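# Move bottle M9 from fridge bin to bench, close fridge

## Task

Find the bottle marked M9 in the refrigerator's bin, lift it out and set it upright on the bench, keeping the second bottle upright inside the refrigerator, then close the refrigerator door. If no bottle carries the M9 marking, move neither one, close the door, and press the CALL key on the operator panel until it latches down. A wrongly placed call cannot be undone, so press it only when M9 is truly absent.

## Robot and tools

Robot: two UR7e-type six-joint arms, left_arm and right_arm, each ending in a Robotiq 2F-140 two-finger gripper with a wrist camera. Each arm sits on its own carriage on one shared floor track: left_rail carries left_arm and is always on the +y side; right_rail carries right_arm. The names do not match image sides.

Frame: one scene frame fixed to the table. Table top is z = 0, +z up, +x is the direction the arms face, +y is to their left. The track runs along y at x = 0 (y = 0 mid-track); the table edge is at x = 0.17 m. An arm base is at x = 0, y = its carriage position_m, z = 0.04 m, facing +x. Reported gripper positions are in metres and can be a few cm off, more at long reach.

execute_actions(actions, cameras): actions is a list holding exactly one action (or empty, which just returns state plus all images). An action object may contain rows, steps, until, and rail commands.
- rows: up to 15 rows, each used for one 1/30 s control step. Every row has 18 numbers in [-1, 1], covering both arms even if one is idle: left_arm shoulder pan, shoulder lift, elbow, wrist 1, wrist 2, wrist 3, gripper position, force_limit, speed; then the same nine for right_arm. The six joint numbers are offsets, scaled so 1.0 = 2.222 rad, measured from the Joint targets at the start of the action (not from the previous row). Repeating an offset in a later call moves the joint again. Stated joint ranges: elbow -3.142 to 3.142 rad, all others -6.283 to 6.283; asking more than 0.010 rad beyond a range refuses the call.
- Gripper numbers are absolute commands, not offsets: position +1 fully open (140 mm), pads touch near -0.8, -1 closes until blocked. force_limit sets squeeze (about 14 N at -1, 40 N at 0, 58 N at +1 for slow closes); speed sets finger speed (about 30 mm/s at -1, 250 at +1). Both start at +1. Fast closes grip much harder. To keep a gripper unchanged, resend its previous three numbers; 0 is a real command.
- steps: 1 to 450 (default 15), at least the number of rows. After the last row the arms keep chasing that row's target, so give long moves enough steps; joint targets move at most 3.14 rad/s and the motion lags commands by about 0.2 s. Big moves may need several calls.
- until: ends the action early when conditions on left_rail or right_rail fields hold, e.g. {"right_rail": {"position_status": ["!=", "moving"]}}, or {"all": {"status": "ended"}} / {"any": {"status": "ended"}}. Numbers need a comparison ("=", "!=", "<", "<=", ">", ">="). It never reads arms.
- Rail commands: {"left_rail": {"position_m": y}} is an absolute target along the track in metres (left_rail -0.8 to 1.5, right_rail -1.5 to 0.8); speed_m_s 0.01 to 1; acceleration_factor 0.1 to 1 (scales 1.9 m/s2). {"stop": true} brakes. Any out-of-range value or unknown name refuses the whole call. Typical drive: send position_m, then wait with an until on position_status. Let the carriage arrive before precise gripper work. Carriages keep at least about 0.7 m apart; send goals 0.78 m or more from the other carriage.
- cameras: list of names (cam_high, cam_bench_left, cam_bench_mid, cam_bench_right, cam_left_wrist, cam_right_wrist), ["all"] or []. Images are 672x504.

zoom_image(camera, region): enlarges [x0, y0, x1, y1] pixels (at most 504x504) of that camera's newest image.
zero_wrist_force(arm): tares that arm's wrist sensor; no motion.
read_manual(section): licence texts only.
finished_scene(scene): ends the scene irreversibly.

Result lines: Joint positions and Joint velocities, one block per arm (rail in m, then six joints in rad). Joint targets: the commanded angles that the next offsets count from. Tool commands: current gripper commands. object_status: 0 moving, 1 blocked while opening, 2 blocked while closing (a grip), 3 reached target or pads met (may hold nothing). position_measured is in counts: 3 open, ~75 = 100 mm, 139 = 60 mm, 200 = 20 mm, 230 pads together. Wrist force/torque are in the gripper's own axes; a third line shows the peak since last report. Wrist depth: 7x7 grid of distances ahead of each wrist camera, '-' where unknown. Joint torques include arm weight. Rail position_status: moving, done, contact_stop, time_out, stopped, stopped_with_arm, stopped_for_other_arm, stopped_for_other_carriage; position_answer taken or not_taken (resend once stopped). Warnings include "joint command not followed" (clearance check altered targets), "joint sent to its limit", MOTOR HOT and fault lines.

Gripper notes: fingers point along the gripper's +z and close along its y. end_effector_position is the pinch point between closed pads; fingertips extend about 33 mm beyond it when fairly closed. Fingers can fold: grip objects with the outer quarter of the pads; deeper grips may be loose, and pressing fingertips into a surface folds them quietly. After a close, confirm object_status 2. To squeeze harder, raise force_limit and nudge position (-1 to -0.98).

Avoid: anything falling off or being set down off the table (including track or strip) fails the task. Don't slam fixed or heavy items or drop parts. About 150 N on an arm, or joint torque beyond limits (136 N m big joints, 25.4 N m wrists), stops that arm for 10 s. Never let arms, grippers or carriages press on each other. Limit leverage on held parts, keep arms from straining in stretched poses (motor heat stops arms at 85 °C), and release gripped things only when they are at rest. Loose objects may get occasional small pushes.

Each tool is called as a command line: name --argument value for each argument, lists and objects as JSON in quotes; but a table of rows of numbers goes row by row, as --pt "numbers of a row", without its own name.

## Session

execute_actions --actions '[]'

Scene clock: 0.00 s.
left_arm: end_effector_position=(+0.3456, +1.3302, +0.5800) position_measured=3 object_status=3 end_effector_quat_wxyz=(+0.000, +0.000, +1.000, +0.000) | right_arm: end_effector_position=(+0.3456, -1.3116, +0.5800) position_measured=3 object_status=3 end_effector_quat_wxyz=(+0.000, +0.000, +1.000, +0.000)
Joint positions: left_arm=[1.303 -0.316 -1.725 0.971 -0.816 -1.571 -0.316] | right_arm=[-1.339 -0.316 -1.725 0.971 -0.816 -1.571 -0.316]
Joint velocities: within noise
Joint torques (N m): no reading
Wrist force (N): no reading
Wrist torque (N m): no reading
Wrist force, peak (N): no reading
Wrist depth (mm): cam_left_wrist=[646 644 648 642 639 635 1304 / 668 668 668 664 644 662 1288 / 689 682 676 702 702 704 1386 / - - 805 730 732 723 130 / - 144 794 745 779 774 115 / - 823 842 833 869 826 100 / - 1825 1781 1781 1766 1781 -] | cam_right_wrist=[620 618 622 623 625 631 638 / 655 649 655 665 669 678 676 / 715 695 699 697 702 715 720 / 1445 147 755 758 760 144 115 / 103 782 799 814 805 830 110 / 1746 1653 823 876 1897 1746 - / - 1881 1966 1897 1914 1948 -]
Joint targets: left_arm=[1.303 -0.316 -1.725 0.971 -0.816 -1.571 -0.316] | right_arm=[-1.339 -0.316 -1.725 0.971 -0.816 -1.571 -0.316]
Tool commands: left_gripper/position=+1.0 left_gripper/force_limit=+1.0 left_gripper/speed=+1.0 right_gripper/position=+1.0 right_gripper/force_limit=+1.0 right_gripper/speed=+1.0
left_rail: position_m=1.303 position_status=done
right_rail: position_m=-1.339 position_status=done

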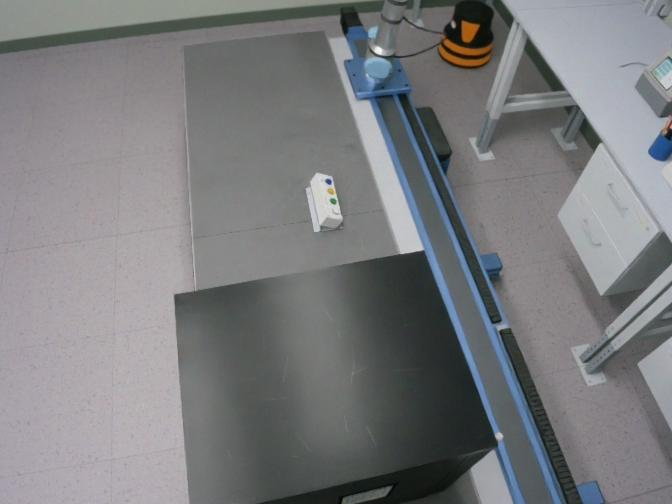

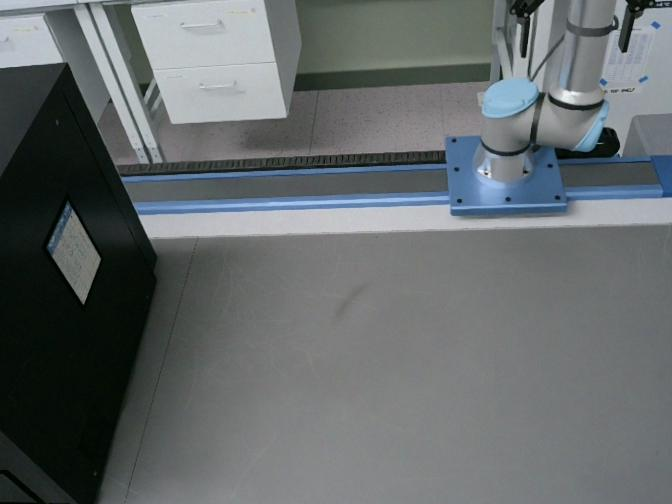

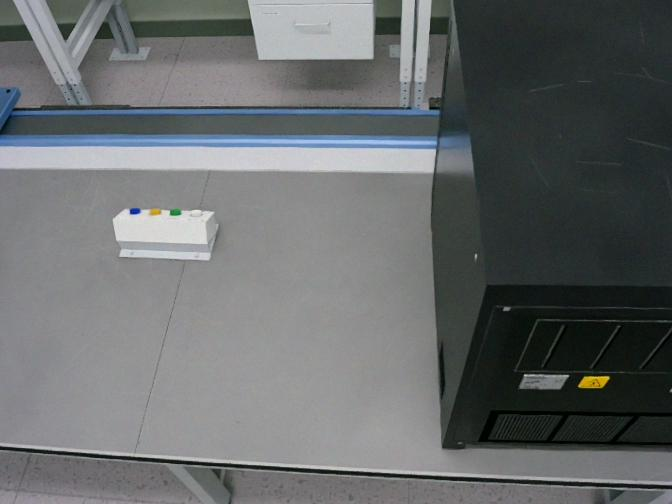

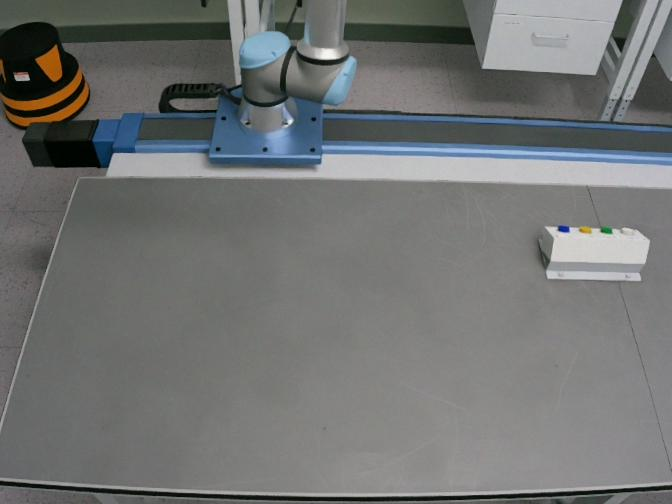

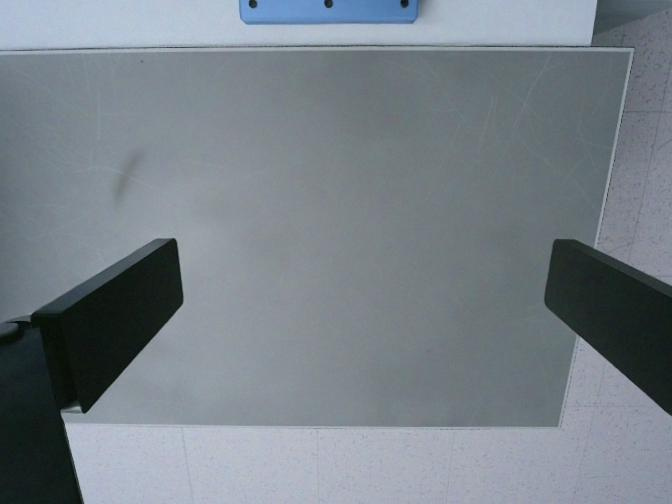

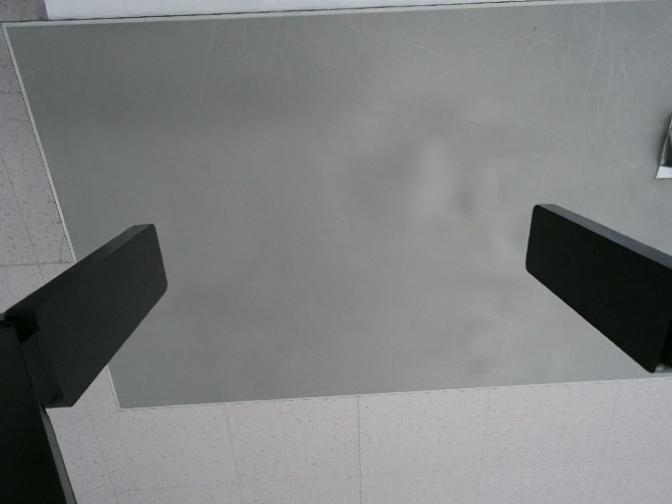

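zoom_image --camera "cam_high" --region '[170, 240, 600, 504]'

zoom_image --camera "cam_bench_left" --region '[0, 40, 300, 504]'

zoom_image --camera "cam_bench_mid" --region '[400, 80, 672, 480]'

zoom_image --camera "cam_bench_mid" --region '[90, 180, 250, 280]'

Scaled by 1.172 from the camera's 672x504 image, which has a finer 960x720 frame.

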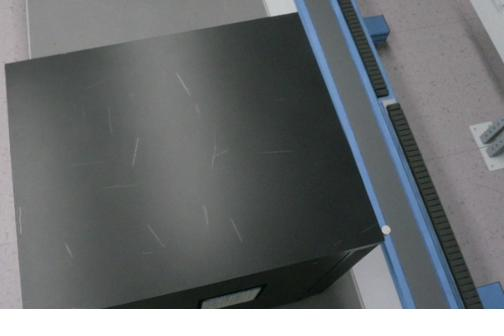

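Scaled by 1.086 from the camera's 672x504 image, which has a finer 960x720 frame.

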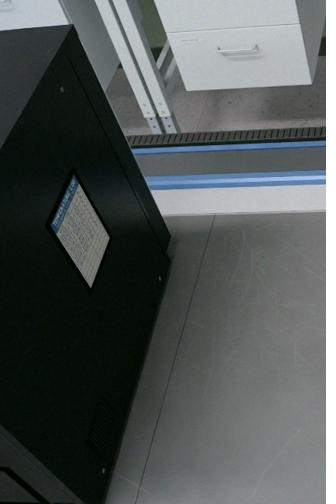

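Scaled by 1.260 from the camera's 672x504 image, which has a finer 960x720 frame.

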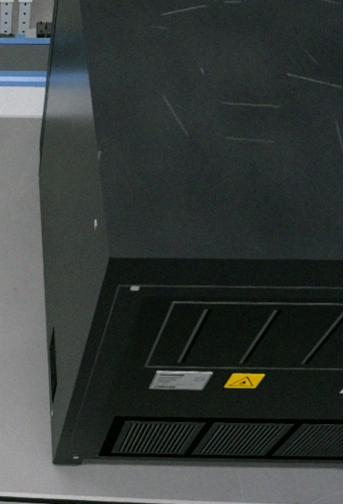

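Scaled by 3.150 from the camera's 672x504 image, which has a finer 960x720 frame.

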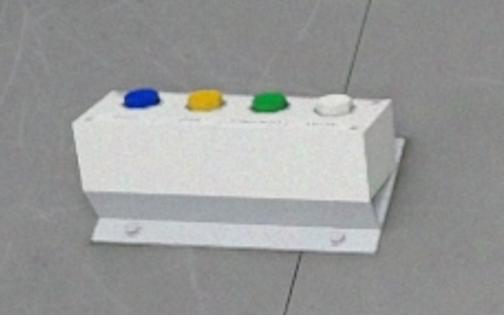

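execute_actions --actions '[{"rows":[[0,0,0,0,0,0,1,1,1,1.0,0.386,0.1013,0.219,-0.479,0.142,1,1,1]],"steps":70}]'

execute_actions --actions '[{"rows":[[0,0,0,0,0,0,1,1,1,0.077,0,0,0,0,0,1,1,1]],"steps":20}]'

execute_actions --actions '[{"right_rail":{"position_m":-0.35},"steps":150,"until":{"right_rail":{"position_status":["!=","moving"]}}}]' --cameras '["cam_right_wrist","cam_high"]'

Scene clock: 25.60 s.
left_arm: end_effector_position=(+0.3456, +1.3302, +0.5800) position_measured=3 object_status=3 end_effector_quat_wxyz=(+0.000, +0.000, +1.000, +0.000) | right_arm: end_effector_position=(-0.0319, -0.8254, +0.3004) position_measured=3 object_status=3 end_effector_quat_wxyz=(+0.060, +0.705, -0.061, +0.704)
Joint positions: left_arm=[1.303 -0.316 -1.725 0.971 -0.816 -1.571 -0.316] | right_arm=[-1.339 1.906 -0.868 1.196 -0.329 -2.635 0]
Joint torques (N m): left_arm=[-0.63 -12.57 -18.55 -2.94 -0.16 0.23] | right_arm=[10.5 -42.14 -11.28 2.88 -1.64 1.94]
Wrist force (N): left_arm=[0.3 0.1 0.0] | right_arm=[-1.2 0.7 -1.2]
Wrist torque (N m): left_arm=[0.02 -0.06 0.00] | right_arm=[0.09 0.20 -0.12]
Wrist force, peak (N): left_arm=[0.2 0.1 0.7] | right_arm=[10.4 -2.3 -18.2]
Wrist depth (mm): cam_left_wrist=[637 640 635 637 637 637 758 / 680 666 666 658 680 658 652 / 720 713 706 711 693 700 1413 / 735 728 732 723 737 725 1431 / - 115 791 755 777 771 115 / - 846 823 852 830 814 104 / - 1955 1685 1685 2086 1840 1752] | cam_right_wrist=[- - - - - - 2537 / 2508 4196 4364 - 5898 2508 - / - - - - 6235 3162 3520 / 3577 137 974 961 933 144 115 / 103 544 663 657 648 603 110 / 499 513 507 505 491 490 - / 433 415 412 421 418 412 -]
Joint targets: left_arm=[1.303 -0.316 -1.725 0.971 -0.816 -1.571 -0.316] | right_arm=[-1.339 1.906 -0.868 1.196 -0.329 -2.635 0.000]
left_rail: position_m=1.303 position_status=done
right_rail: position_m=-1.339 position_status=done

Scene clock: 26.47 s.
left_arm: end_effector_position=(+0.3456, +1.3302, +0.5800) position_measured=3 object_status=3 end_effector_quat_wxyz=(+0.000, +0.000, +1.000, +0.000) | right_arm: end_effector_position=(-0.1186, -0.8383, +0.3004) position_measured=3 object_status=3 end_effector_quat_wxyz=(+0.000, +0.707, +0.000, +0.707)
Joint positions: left_arm=[1.303 -0.316 -1.725 0.971 -0.816 -1.571 -0.316] | right_arm=[-1.339 2.077 -0.868 1.196 -0.329 -2.635 0]
Joint torques (N m): left_arm=[-0.53 -12.74 -18.8 -3.11 -0.17 0.19] | right_arm=[9.69 -55.12 -12.59 2.7 1.86 1.89]
Wrist force (N): left_arm=[0.1 -0.3 0.2] | right_arm=[-1.2 0.6 -1.2]
Wrist torque (N m): left_arm=[-0.07 -0.03 0.01] | right_arm=[0.06 0.18 -0.12]
Wrist force, peak (N): left_arm=[0.6 0.1 -0.2] | right_arm=[-1.4 -5.2 9.0]
Wrist depth (mm): cam_left_wrist=[644 642 646 648 637 642 1210 / 700 668 664 662 628 658 1259 / 702 700 713 693 704 716 1470 / - 723 737 718 730 732 1542 / - 115 802 755 777 791 115 / - 839 823 839 820 859 100 / - 1725 1795 1781 1810 1672 -] | cam_right_wrist=[- 3698 4279 - - - 3410 / 4546 - - - - - - / 4453 3577 - 4849 - 4364 - / 1044 145 1075 970 1015 144 115 / 103 145 631 657 644 606 110 / 505 512 510 516 523 506 - / 454 449 438 414 404 383 -]
Joint targets: left_arm=[1.303 -0.316 -1.725 0.971 -0.816 -1.571 -0.316] | right_arm=[-1.339 2.077 -0.868 1.196 -0.329 -2.635 0.000]
left_rail: position_m=1.303 position_status=done
right_rail: position_m=-1.339 position_status=done

Scene clock: 28.33 s.
left_arm: end_effector_position=(+0.3456, +1.3302, +0.5800) position_measured=3 object_status=3 end_effector_quat_wxyz=(+0.000, +0.000, +1.000, +0.000) | right_arm: end_effector_position=(-0.1188, +0.1505, +0.3004) position_measured=3 object_status=3 end_effector_quat_wxyz=(+0.000, +0.707, +0.000, +0.707)
Joint positions: left_arm=[1.303 -0.316 -1.725 0.971 -0.816 -1.571 -0.316] | right_arm=[-0.35 2.077 -0.868 1.196 -0.33 -2.635 0]
Joint torques (N m): left_arm=[-0.47 -12.58 -18.57 -3.06 -0.24 0.19] | right_arm=[-2.1 -55.55 -29.84 2.68 0.8 1.76]
Wrist force (N): left_arm=[0.2 -0.1 0.0] | right_arm=[-1.2 0.8 -1.0]
Wrist torque (N m): left_arm=[-0.04 -0.05 0.00] | right_arm=[0.10 0.18 -0.12]
Wrist force, peak (N): left_arm=[0.7 0.2 -0.2] | right_arm=[-1.0 4.5 -1.2]
Wrist depth (mm): cam_left_wrist=[637 650 628 639 640 629 624 / 666 658 668 666 664 654 664 / 691 702 697 693 700 695 1672 / 735 723 732 728 768 713 1470 / - 144 788 791 768 788 115 / - 833 839 836 823 817 104 / - 1752 1825 1752 1766 1752 1781] | cam_right_wrist=[450 651 843 695 4453 - - / 471 642 876 562 4196 4279 3577 / 500 523 - 849 541 - 3698 / 1049 136 665 673 921 143 115 / 103 145 595 623 611 604 110 / 506 515 510 512 511 512 - / - 449 440 443 393 391 -]
Joint targets: left_arm=[1.303 -0.316 -1.725 0.971 -0.816 -1.571 -0.316] | right_arm=[-0.350 2.077 -0.868 1.196 -0.329 -2.635 0.000]
Tool commands: left_gripper/position=+1.0 left_gripper/force_limit=+1.0 left_gripper/speed=+1.0 right_gripper/position=+1.0 right_gripper/force_limit=+1.0 right_gripper/speed=+1.0
left_rail: position_m=1.303 position_status=done
right_rail: position_m=-0.350 position_status=done
Images, in order (width x height): cam_high 672x504, cam_right_wrist 672x504.

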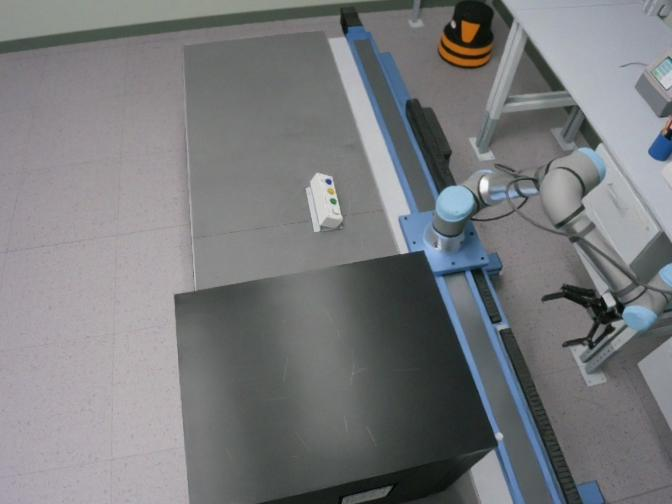

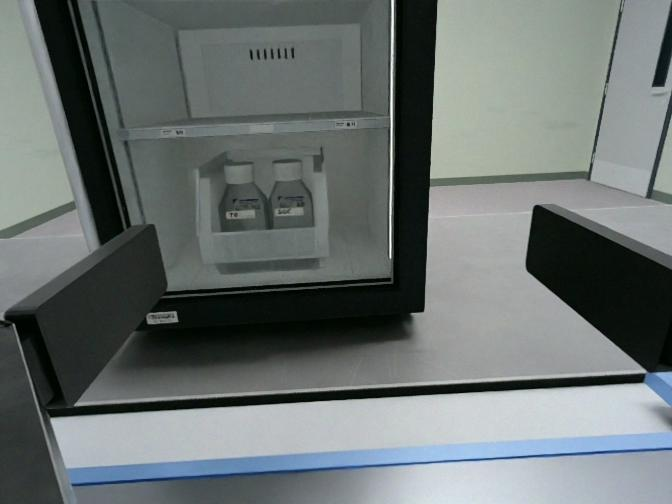

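zoom_image --camera "cam_right_wrist" --region '[180, 140, 350, 280]'

zoom_image --camera "cam_right_wrist" --region '[0, 0, 460, 344]'

Scaled by 2.965 from the camera's 672x504 image, which has a finer 960x720 frame.

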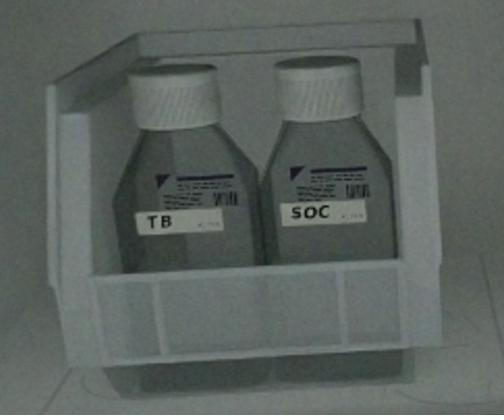

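Scaled by 1.096 from the camera's 672x504 image, which has a finer 960x720 frame.

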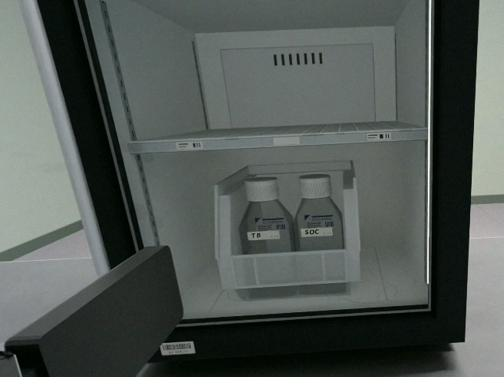

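zoom_image --camera "cam_high" --region '[380, 380, 540, 504]'

execute_actions --actions '[]' --cameras '["cam_bench_left","cam_bench_mid"]'

zoom_image --camera "cam_bench_left" --region '[40, 40, 200, 280]'

zoom_image --camera "cam_bench_mid" --region '[400, 0, 500, 240]'

Scaled by 3.150 from the camera's 672x504 image, which has a finer 960x720 frame.

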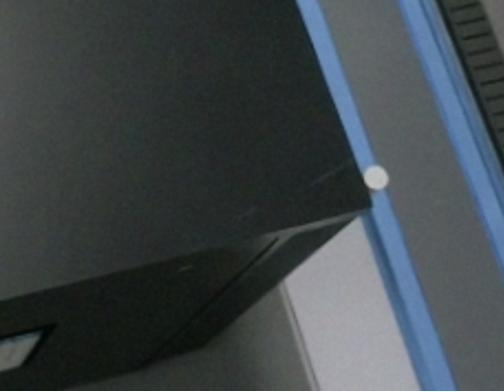

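Scene clock: 32.00 s.
left_arm: end_effector_position=(+0.3456, +1.3302, +0.5800) position_measured=3 object_status=3 end_effector_quat_wxyz=(+0.000, +0.000, +1.000, +0.000) | right_arm: end_effector_position=(-0.1188, +0.1505, +0.3004) position_measured=3 object_status=3 end_effector_quat_wxyz=(+0.000, +0.707, +0.000, +0.707)
Joint positions: left_arm=[1.303 -0.316 -1.725 0.971 -0.816 -1.571 -0.316] | right_arm=[-0.35 2.077 -0.868 1.196 -0.329 -2.635 0]
Joint velocities: within noise
Joint torques (N m): left_arm=[-0.67 -11.69 -18.42 -3.09 -0.22 0.13] | right_arm=[-9.97 -55.9 -29.98 2.75 1.53 1.66]
Wrist force (N): left_arm=[0.3 0.1 0.2] | right_arm=[-1.3 0.7 -1.2]
Wrist torque (N m): left_arm=[0.01 -0.06 0.01] | right_arm=[0.09 0.21 -0.12]
Wrist force, peak (N): left_arm=[0.7 0.1 -0.2] | right_arm=[-1.8 0.7 -1.2]
Wrist depth (mm): cam_left_wrist=[640 635 644 646 633 629 629 / 664 670 654 660 668 639 1319 / 709 704 693 - 700 - 1431 / 742 740 760 745 728 730 1422 / - 133 777 791 788 777 115 / - 823 823 826 836 833 104 / - 1888 1810 1872 1738 1888 1698] | cam_right_wrist=[455 - - 727 461 4959 3897 / 483 561 649 570 5322 - 3828 / 511 528 671 856 5075 5195 4117 / 1044 136 659 684 846 144 114 / 103 144 587 649 644 601 110 / 509 510 506 515 516 511 - / 459 456 446 415 - 412 -]
Joint targets: left_arm=[1.303 -0.316 -1.725 0.971 -0.816 -1.571 -0.316] | right_arm=[-0.350 2.077 -0.868 1.196 -0.329 -2.635 0.000]
Tool commands: left_gripper/position=+1.0 left_gripper/force_limit=+1.0 left_gripper/speed=+1.0 right_gripper/position=+1.0 right_gripper/force_limit=+1.0 right_gripper/speed=+1.0
left_rail: position_m=1.303 position_status=done
right_rail: position_m=-0.350 position_status=done
Images, in order (width x height): cam_bench_left 672x504, cam_bench_mid 672x504.

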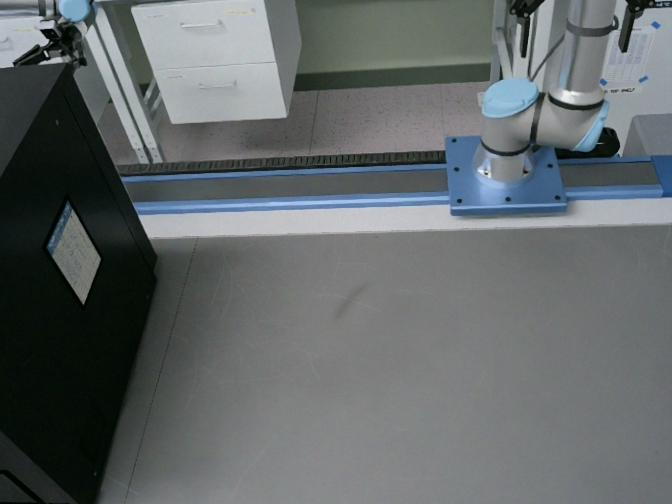

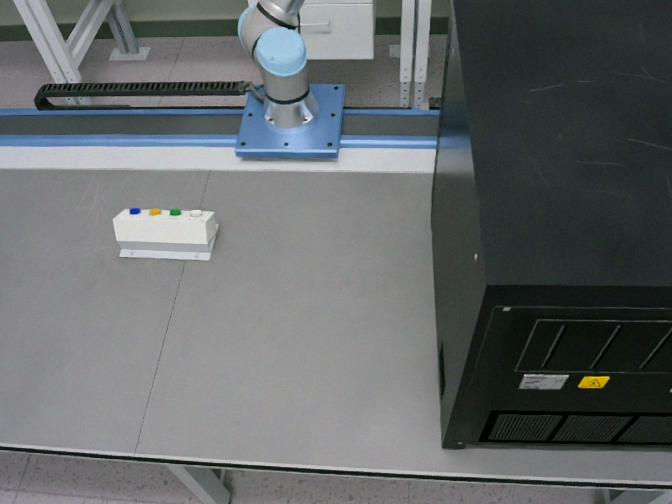

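Scaled by 2.100 from the camera's 672x504 image, which has a finer 960x720 frame.

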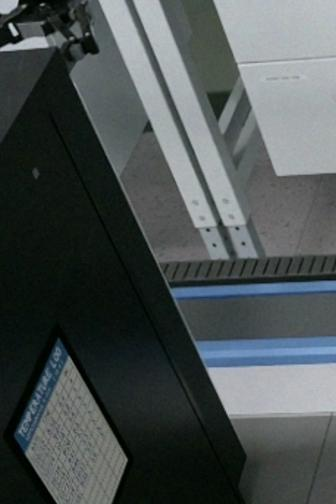

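Scaled by 2.100 from the camera's 672x504 image, which has a finer 960x720 frame.

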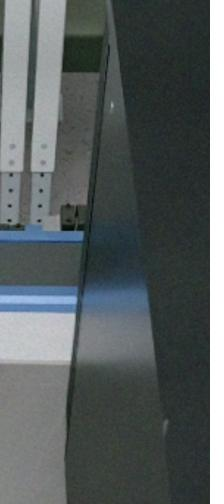

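execute_actions --actions '[{"left_rail":{"position_m":0.85},"steps":120,"until":{"left_rail":{"position_status":["!=","moving"]}}}]' --cameras '["cam_left_wrist"]'

Scene clock: 38.03 s.
left_arm: end_effector_position=(+0.3456, +0.8772, +0.5800) position_measured=3 object_status=3 end_effector_quat_wxyz=(+0.000, +0.000, +1.000, +0.000) | right_arm: end_effector_position=(-0.1188, +0.1505, +0.3004) position_measured=3 object_status=3 end_effector_quat_wxyz=(+0.000, +0.707, +0.000, +0.707)
Joint positions: left_arm=[0.85 -0.316 -1.725 0.971 -0.816 -1.571 -0.316] | right_arm=[-0.35 2.077 -0.868 1.196 -0.329 -2.635 0]
Joint torques (N m): left_arm=[-0.39 -11.32 -18.54 -3.2 -0.2 0.18] | right_arm=[-10.14 -55.89 -29.88 2.74 1.42 1.37]
Wrist force (N): left_arm=[0.0 -0.1 0.2] | right_arm=[-1.3 0.7 -1.2]
Wrist torque (N m): left_arm=[-0.02 -0.01 0.00] | right_arm=[0.09 0.17 -0.13]
Wrist force, peak (N): left_arm=[0.1 3.3 0.0] | right_arm=[-1.9 0.7 -1.1]
Wrist depth (mm): cam_left_wrist=[640 650 642 608 650 631 629 / 642 689 666 674 652 658 666 / 509 709 702 709 702 695 693 / 507 711 723 713 732 720 728 / - 144 799 782 771 - 115 / - 785 833 823 823 830 826 / - 1766 - 1795 1781 1781 1810] | cam_right_wrist=[455 649 745 827 - - - / 481 573 873 557 485 - - / - 636 - 894 3577 4744 4364 / 1034 146 713 686 937 144 115 / 103 145 598 596 615 601 110 / 504 511 507 515 512 509 - / 453 407 440 409 405 390 -]
Joint targets: left_arm=[0.850 -0.316 -1.725 0.971 -0.816 -1.571 -0.316] | right_arm=[-0.350 2.077 -0.868 1.196 -0.329 -2.635 0.000]
Tool commands: left_gripper/position=+1.0 left_gripper/force_limit=+1.0 left_gripper/speed=+1.0 right_gripper/position=+1.0 right_gripper/force_limit=+1.0 right_gripper/speed=+1.0
left_rail: position_m=0.850 position_status=done
right_rail: position_m=-0.350 position_status=done
Images, in order (width x height): cam_left_wrist 672x504.

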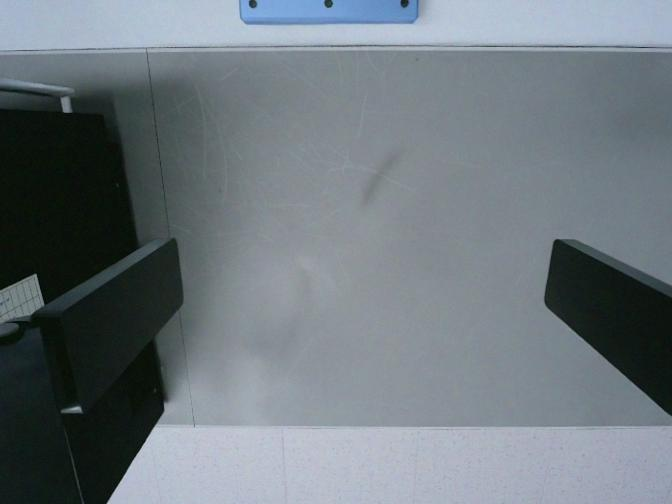

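zoom_image --camera "cam_left_wrist" --region '[0, 60, 180, 240]'

Scaled by 2.800 from the camera's 672x504 image, which has a finer 960x720 frame.

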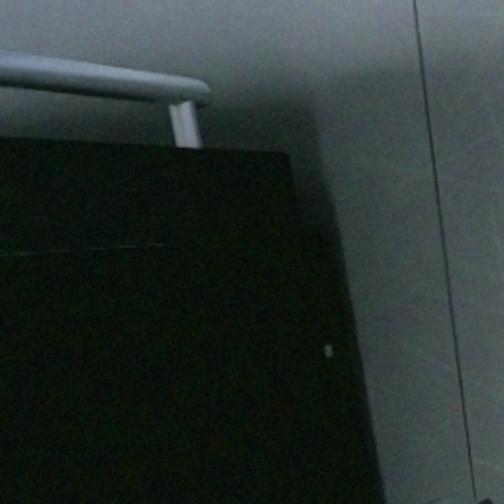

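execute_actions --actions '[{"right_rail":{"position_m":-1.1},"steps":150,"until":{"right_rail":{"position_status":["!=","moving"]}}}]'

execute_actions --actions '[{"rows":[[0,0,0,0,0,0,1,1,1,-1.0,-0.386,-0.1013,-0.219,0.479,-0.142,1,1,1]],"steps":70}]'

execute_actions --actions '[{"rows":[[0,0,0,0,0,0,1,1,1,-0.077,0,0,0,0,0,-1,-1,0]],"steps":30}]'

execute_actions --actions '[{"right_rail":{"position_m":-0.65},"steps":120,"until":{"right_rail":{"position_status":["!=","moving"]}}}]' --cameras '["cam_right_wrist","cam_bench_mid"]'

Scene clock: 45.80 s.
left_arm: end_effector_position=(+0.3456, +0.8772, +0.5800) position_measured=3 object_status=3 end_effector_quat_wxyz=(+0.000, +0.000, +1.000, +0.000) | right_arm: end_effector_position=(-0.1188, -0.5995, +0.3004) position_measured=3 object_status=3 end_effector_quat_wxyz=(+0.000, +0.707, +0.000, +0.707)
Joint positions: left_arm=[0.85 -0.316 -1.725 0.971 -0.816 -1.571 -0.316] | right_arm=[-1.1 2.077 -0.868 1.196 -0.329 -2.635 0]
Joint torques (N m): left_arm=[-0.55 -11.49 -17.98 -3.19 -0.3 0.2] | right_arm=[-10.99 -41.87 -20.46 -0.44 -0.38 1.18]
Wrist force (N): left_arm=[0.1 0.3 -0.4] | right_arm=[-1.3 0.8 -1.1]
Wrist torque (N m): left_arm=[0.07 -0.02 0.01] | right_arm=[0.10 0.20 -0.13]
Wrist force, peak (N): left_arm=[0.5 -0.6 0.2] | right_arm=[-1.4 3.8 -1.0]
Wrist depth (mm): cam_left_wrist=[650 648 640 633 642 635 628 / 656 672 648 656 656 - - / 505 693 725 691 700 689 702 / 482 730 730 742 728 143 718 / - 133 788 777 779 782 115 / - 676 836 862 817 820 104 / - - 1840 1781 1825 1856 -] | cam_right_wrist=[- - - 4453 5455 - - / - - - - - 4279 - / - - - 4744 3637 - - / - 147 1001 1044 945 144 115 / 103 608 673 659 649 601 110 / 510 516 511 515 517 511 - / - 457 445 400 409 404 -]
Joint targets: left_arm=[0.850 -0.316 -1.725 0.971 -0.816 -1.571 -0.316] | right_arm=[-1.100 2.077 -0.868 1.196 -0.329 -2.635 0.000]
Tool commands: left_gripper/position=+1.0 left_gripper/force_limit=+1.0 left_gripper/speed=+1.0 right_gripper/position=+1.0 right_gripper/force_limit=+1.0 right_gripper/speed=+1.0
left_rail: position_m=0.850 position_status=done
right_rail: position_m=-1.100 position_status=done

Scene clock: 48.33 s.
left_arm: end_effector_position=(+0.3456, +0.8772, +0.5800) position_measured=3 object_status=3 end_effector_quat_wxyz=(+0.000, +0.000, +1.000, +0.000) | right_arm: end_effector_position=(+0.3359, -1.0143, +0.5800) position_measured=3 object_status=3 end_effector_quat_wxyz=(+0.000, -0.085, +0.996, +0.000)
Joint positions: left_arm=[0.85 -0.316 -1.725 0.971 -0.816 -1.571 -0.316] | right_arm=[-1.1 -0.145 -1.725 0.971 -0.816 -1.571 -0.316]
Joint torques (N m): left_arm=[-0.28 -11.53 -17.88 -3.21 -0.19 0.15] | right_arm=[-11.3 -19.42 -31.35 -4.41 1.75 -1.76]
Wrist force (N): left_arm=[0.1 0.1 0.0] | right_arm=[-0.1 -0.2 0.1]
Wrist torque (N m): left_arm=[0.02 -0.02 0.00] | right_arm=[-0.05 0.01 0.07]
Wrist force, peak (N): left_arm=[0.4 0.1 0.5] | right_arm=[-20.3 5.1 -12.4]
Wrist depth (mm): cam_left_wrist=[644 650 646 640 637 633 633 / 631 672 656 668 660 662 656 / - 700 697 711 697 - 700 / - 730 732 735 735 723 128 / - 123 - - 791 779 115 / - 794 826 826 820 833 104 / - 1991 1766 1795 1725 1725 1795] | cam_right_wrist=[620 620 620 629 642 644 653 / 648 651 659 661 667 673 676 / 699 699 697 706 711 693 718 / - 136 747 755 782 143 115 / 103 788 808 814 814 823 110 / 1803 1760 869 1803 880 894 - / 1881 1914 1914 1914 1966 1948 -]
Joint targets: left_arm=[0.850 -0.316 -1.725 0.971 -0.816 -1.571 -0.316] | right_arm=[-1.100 -0.145 -1.725 0.971 -0.816 -1.571 -0.316]
left_rail: position_m=0.850 position_status=done
right_rail: position_m=-1.100 position_status=done

Scene clock: 49.60 s.
left_arm: end_effector_position=(+0.3456, +0.8772, +0.5800) position_measured=3 object_status=3 end_effector_quat_wxyz=(+0.000, +0.000, +1.000, +0.000) | right_arm: end_effector_position=(+0.3456, -1.0728, +0.5800) position_measured=233 object_status=3 end_effector_quat_wxyz=(+0.000, +0.000, +1.000, +0.000)
Joint positions: left_arm=[0.85 -0.316 -1.725 0.971 -0.816 -1.571 -0.316] | right_arm=[-1.1 -0.316 -1.725 0.97 -0.816 -1.571 -0.316]
Joint torques (N m): left_arm=[-0.06 -11.24 -17.97 -3.29 -0.21 0.08] | right_arm=[-11.02 -5.83 -15.29 -2.08 -1.53 -1.46]
Wrist force (N): left_arm=[0.2 0.0 -0.1] | right_arm=[0.1 0.0 0.1]
Wrist torque (N m): left_arm=[-0.01 -0.04 0.00] | right_arm=[0.00 -0.01 0.07]
Wrist force, peak (N): left_arm=[0.5 0.2 0.2] | right_arm=[0.8 6.4 -0.3]
Wrist depth (mm): cam_left_wrist=[648 642 646 639 639 639 633 / 554 668 666 668 664 658 662 / - 711 702 706 700 697 691 / - 735 742 750 737 711 684 / - 115 869 788 777 768 115 / - 680 836 830 817 820 104 / - 1659 1766 1659 1738 1766 -] | cam_right_wrist=[615 622 629 625 623 640 642 / 653 651 661 665 673 665 673 / 684 704 702 708 715 715 742 / 737 752 745 109 758 766 774 / 785 - 89 - 87 78 827 / - - - - 60 73 - / - 59 - - - - -]
Joint targets: left_arm=[0.850 -0.316 -1.725 0.971 -0.816 -1.571 -0.316] | right_arm=[-1.100 -0.316 -1.725 0.971 -0.816 -1.571 -0.316]
left_rail: position_m=0.850 position_status=done
right_rail: position_m=-1.100 position_status=done

Scene clock: 50.93 s.
left_arm: end_effector_position=(+0.3456, +0.8772, +0.5800) position_measured=3 object_status=3 end_effector_quat_wxyz=(+0.000, +0.000, +1.000, +0.000) | right_arm: end_effector_position=(+0.3456, -0.6228, +0.5800) position_measured=233 object_status=3 end_effector_quat_wxyz=(+0.000, +0.000, +1.000, +0.000)
Joint positions: left_arm=[0.85 -0.316 -1.725 0.971 -0.816 -1.571 -0.316] | right_arm=[-0.65 -0.316 -1.725 0.971 -0.816 -1.571 -0.316]
Joint torques (N m): left_arm=[-0.24 -11.25 -18.61 -3.16 -0.3 0.17] | right_arm=[8.53 -16.15 -11.3 -1.85 1.04 -1.2]
Wrist force (N): left_arm=[0.2 0.2 0.1] | right_arm=[-0.2 -0.1 0.0]
Wrist torque (N m): left_arm=[0.04 -0.05 0.01] | right_arm=[-0.02 0.04 0.08]
Wrist force, peak (N): left_arm=[0.3 -0.1 0.4] | right_arm=[0.1 -3.3 0.2]
Wrist depth (mm): cam_left_wrist=[640 646 642 635 628 642 628 / 639 672 670 674 658 654 670 / 563 684 702 684 - - 695 / 480 - 742 737 732 728 720 / - 144 799 766 766 - 115 / - 826 826 820 836 849 104 / - 1810 1725 1856 1840 1781 -] | cam_right_wrist=[616 620 618 629 634 632 648 / 659 655 655 659 669 667 684 / 693 697 697 636 708 713 723 / 740 745 735 103 742 774 774 / 779 - 89 - 86 78 833 / - - - - 60 73 - / - 59 - - - - -]
Joint targets: left_arm=[0.850 -0.316 -1.725 0.971 -0.816 -1.571 -0.316] | right_arm=[-0.650 -0.316 -1.725 0.971 -0.816 -1.571 -0.316]
Tool commands: left_gripper/position=+1.0 left_gripper/force_limit=+1.0 left_gripper/speed=+1.0 right_gripper/position=-1.0 right_gripper/force_limit=-1.0 right_gripper/speed=+0.0
left_rail: position_m=0.850 position_status=done
right_rail: position_m=-0.650 position_status=done
Images, in order (width x height): cam_bench_mid 672x504, cam_right_wrist 672x504.

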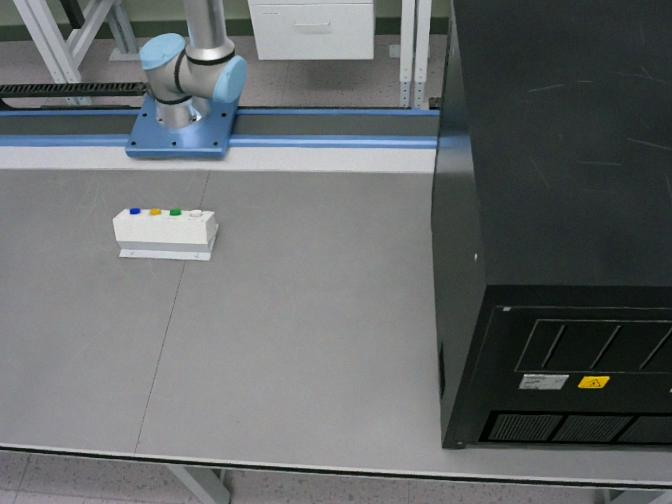

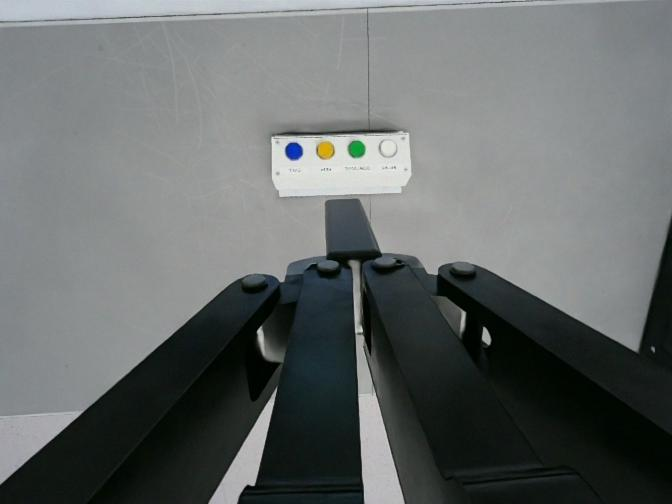

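zoom_image --camera "cam_right_wrist" --region '[265, 120, 425, 200]'

zoom_image --camera "cam_bench_mid" --region '[105, 195, 235, 270]'

Scaled by 3.150 from the camera's 672x504 image, which has a finer 960x720 frame.

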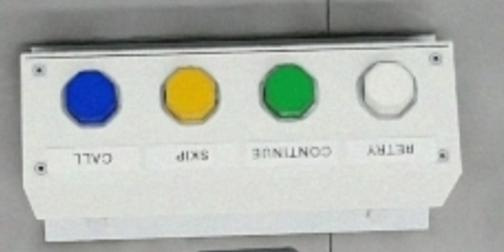

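Scaled by 3.877 from the camera's 672x504 image, which has a finer 960x720 frame.

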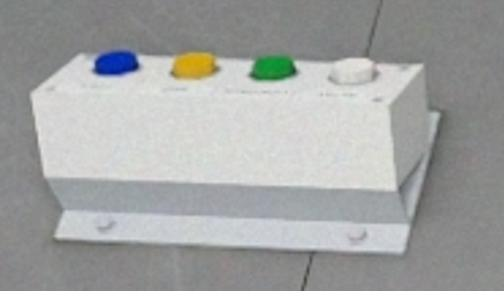

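execute_actions --actions '[{"right_rail":{"position_m":-0.725,"speed_m_s":0.3},"steps":60,"until":{"right_rail":{"position_status":["!=","moving"]}}}]'

execute_actions --actions '[{"rows":[[0,0,0,0,0,0,1,1,1,0,-0.1161,0.4908,-0.3749,0,0,-1,-1,0]],"steps":40}]' --cameras '["cam_right_wrist","cam_bench_mid","cam_bench_right"]'

zoom_image --camera "cam_right_wrist" --region '[220, 60, 480, 280]'

zoom_image --camera "cam_bench_mid" --region '[60, 120, 240, 270]'

zoom_image --camera "cam_bench_right" --region '[460, 120, 672, 300]'

Scene clock: 64.10 s.
left_arm: end_effector_position=(+0.3456, +0.8772, +0.5800) position_measured=3 object_status=3 end_effector_quat_wxyz=(+0.000, +0.000, +1.000, +0.000) | right_arm: end_effector_position=(+0.3456, -0.6977, +0.5800) position_measured=233 object_status=3 end_effector_quat_wxyz=(+0.000, +0.000, +1.000, +0.000)
Joint positions: left_arm=[0.85 -0.316 -1.725 0.971 -0.816 -1.571 -0.316] | right_arm=[-0.725 -0.316 -1.725 0.971 -0.816 -1.571 -0.316]
Joint torques (N m): left_arm=[0.51 -10.25 -17.65 -3.37 -0.36 0.06] | right_arm=[-3.98 -9.03 -12.83 -4.06 1 0.93]
Wrist force (N): left_arm=[0.2 0.0 0.2] | right_arm=[0.0 -0.2 0.0]
Wrist torque (N m): left_arm=[-0.01 -0.04 0.00] | right_arm=[-0.05 0.00 0.07]
Wrist force, peak (N): left_arm=[0.3 0.2 0.7] | right_arm=[0.1 3.2 0.1]
Wrist depth (mm): cam_left_wrist=[639 644 648 631 642 633 633 / 639 654 672 650 668 662 650 / - 697 709 697 687 680 702 / 524 720 735 745 735 720 711 / - 143 788 811 - 771 115 / - 833 820 866 839 826 104 / - 1921 1795 1810 1795 1795 -] | cam_right_wrist=[618 620 620 625 629 631 638 / 651 649 655 671 669 673 680 / 699 695 704 704 715 718 718 / 706 737 742 109 742 768 779 / - - 89 - 87 74 827 / - - - - 60 73 - / - 59 - - - - -]
Joint targets: left_arm=[0.850 -0.316 -1.725 0.971 -0.816 -1.571 -0.316] | right_arm=[-0.725 -0.316 -1.725 0.971 -0.816 -1.571 -0.316]
Tool commands: left_gripper/position=+1.0 left_gripper/force_limit=+1.0 left_gripper/speed=+1.0 right_gripper/position=-1.0 right_gripper/force_limit=-1.0 right_gripper/speed=+0.0
left_rail: position_m=0.850 position_status=done
right_rail: position_m=-0.725 speed_m_s=0.30 position_status=done

Scene clock: 65.63 s.
left_arm: end_effector_position=(+0.3456, +0.8772, +0.5800) position_measured=3 object_status=3 end_effector_quat_wxyz=(+0.000, +0.000, +1.000, +0.000) | right_arm: end_effector_position=(+0.3461, -0.6979, +0.2503) position_measured=233 object_status=3 end_effector_quat_wxyz=(+0.000, +0.000, +1.000, +0.000)
Joint positions: left_arm=[0.85 -0.316 -1.725 0.971 -0.816 -1.571 -0.316] | right_arm=[-0.725 -0.316 -1.983 2.061 -1.649 -1.571 -0.316]
Joint torques (N m): left_arm=[0.8 -10.24 -17.82 -3.3 -0.21 0.17] | right_arm=[-9.97 -14.29 -17.45 -4.4 1.04 1.31]
Wrist force (N): left_arm=[0.2 0.0 0.2] | right_arm=[-0.2 0.1 -0.2]
Wrist torque (N m): left_arm=[-0.01 -0.05 0.00] | right_arm=[0.03 0.05 0.07]
Wrist force, peak (N): left_arm=[0.3 0.0 0.5] | right_arm=[8.0 2.2 -9.6]
Wrist depth (mm): cam_left_wrist=[637 646 639 639 639 633 640 / 658 668 670 668 - 666 658 / 505 - 697 702 684 706 - / 532 720 728 742 735 728 129 / - 143 - - 779 - 115 / - 747 846 830 817 839 100 / - 1810 1795 1752 1752 1781 1698] | cam_right_wrist=[330 334 336 338 341 343 345 / 350 353 357 359 360 364 367 / 372 376 376 370 327 333 390 / 397 400 396 109 322 371 420 / 426 - 89 - 86 78 444 / - - - - 60 73 - / - 59 - - - - -]
Joint targets: left_arm=[0.850 -0.316 -1.725 0.971 -0.816 -1.571 -0.316] | right_arm=[-0.725 -0.316 -1.983 2.061 -1.649 -1.571 -0.316]
left_rail: position_m=0.850 position_status=done
right_rail: position_m=-0.725 speed_m_s=0.30 position_status=done
Images, in order (width x height): cam_bench_mid 672x504, cam_bench_right 672x504, cam_right_wrist 672x504.

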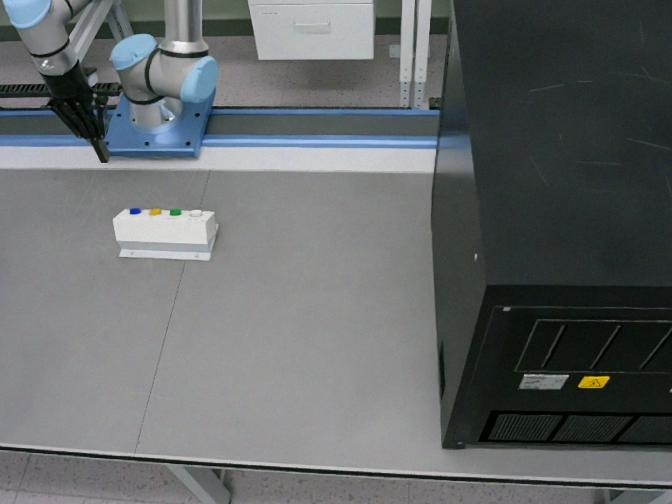

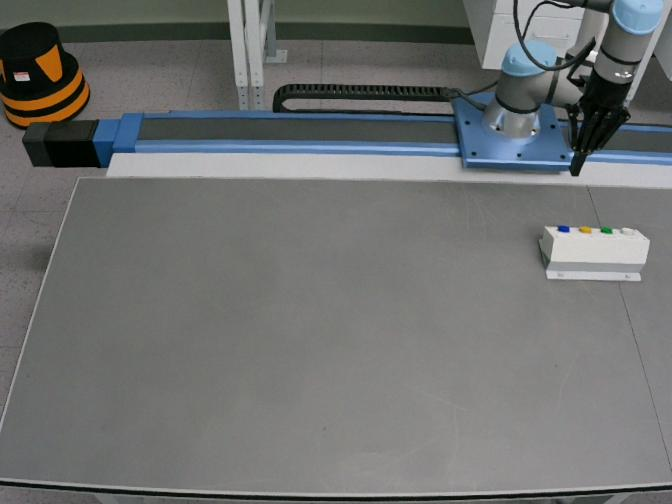

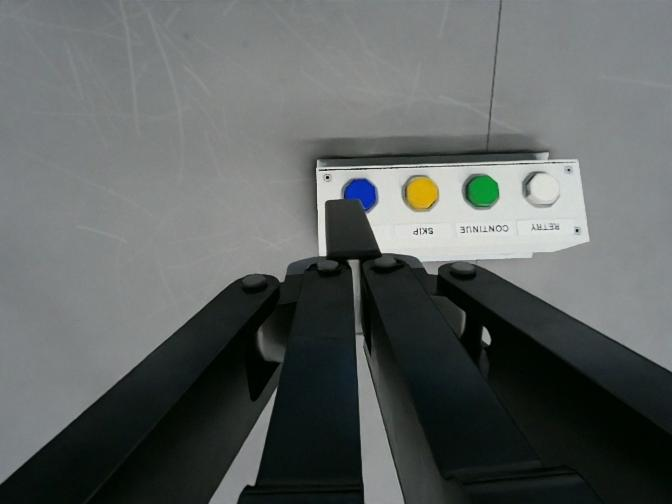

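Scaled by 1.938 from the camera's 672x504 image, which has a finer 960x720 frame.

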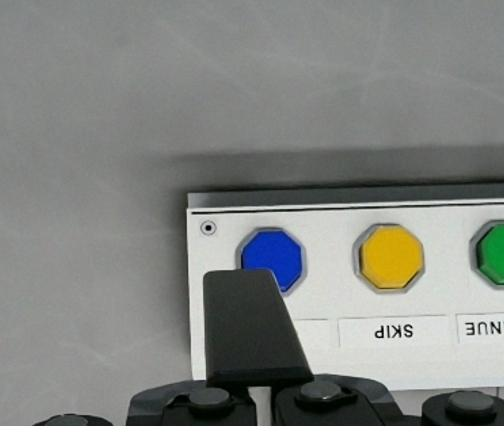

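Scaled by 2.800 from the camera's 672x504 image, which has a finer 960x720 frame.

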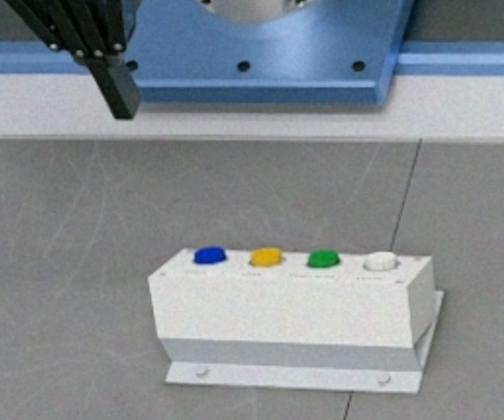

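Scaled by 2.377 from the camera's 672x504 image, which has a finer 960x720 frame.

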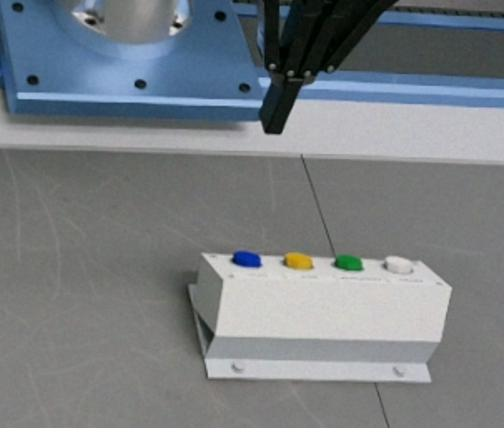

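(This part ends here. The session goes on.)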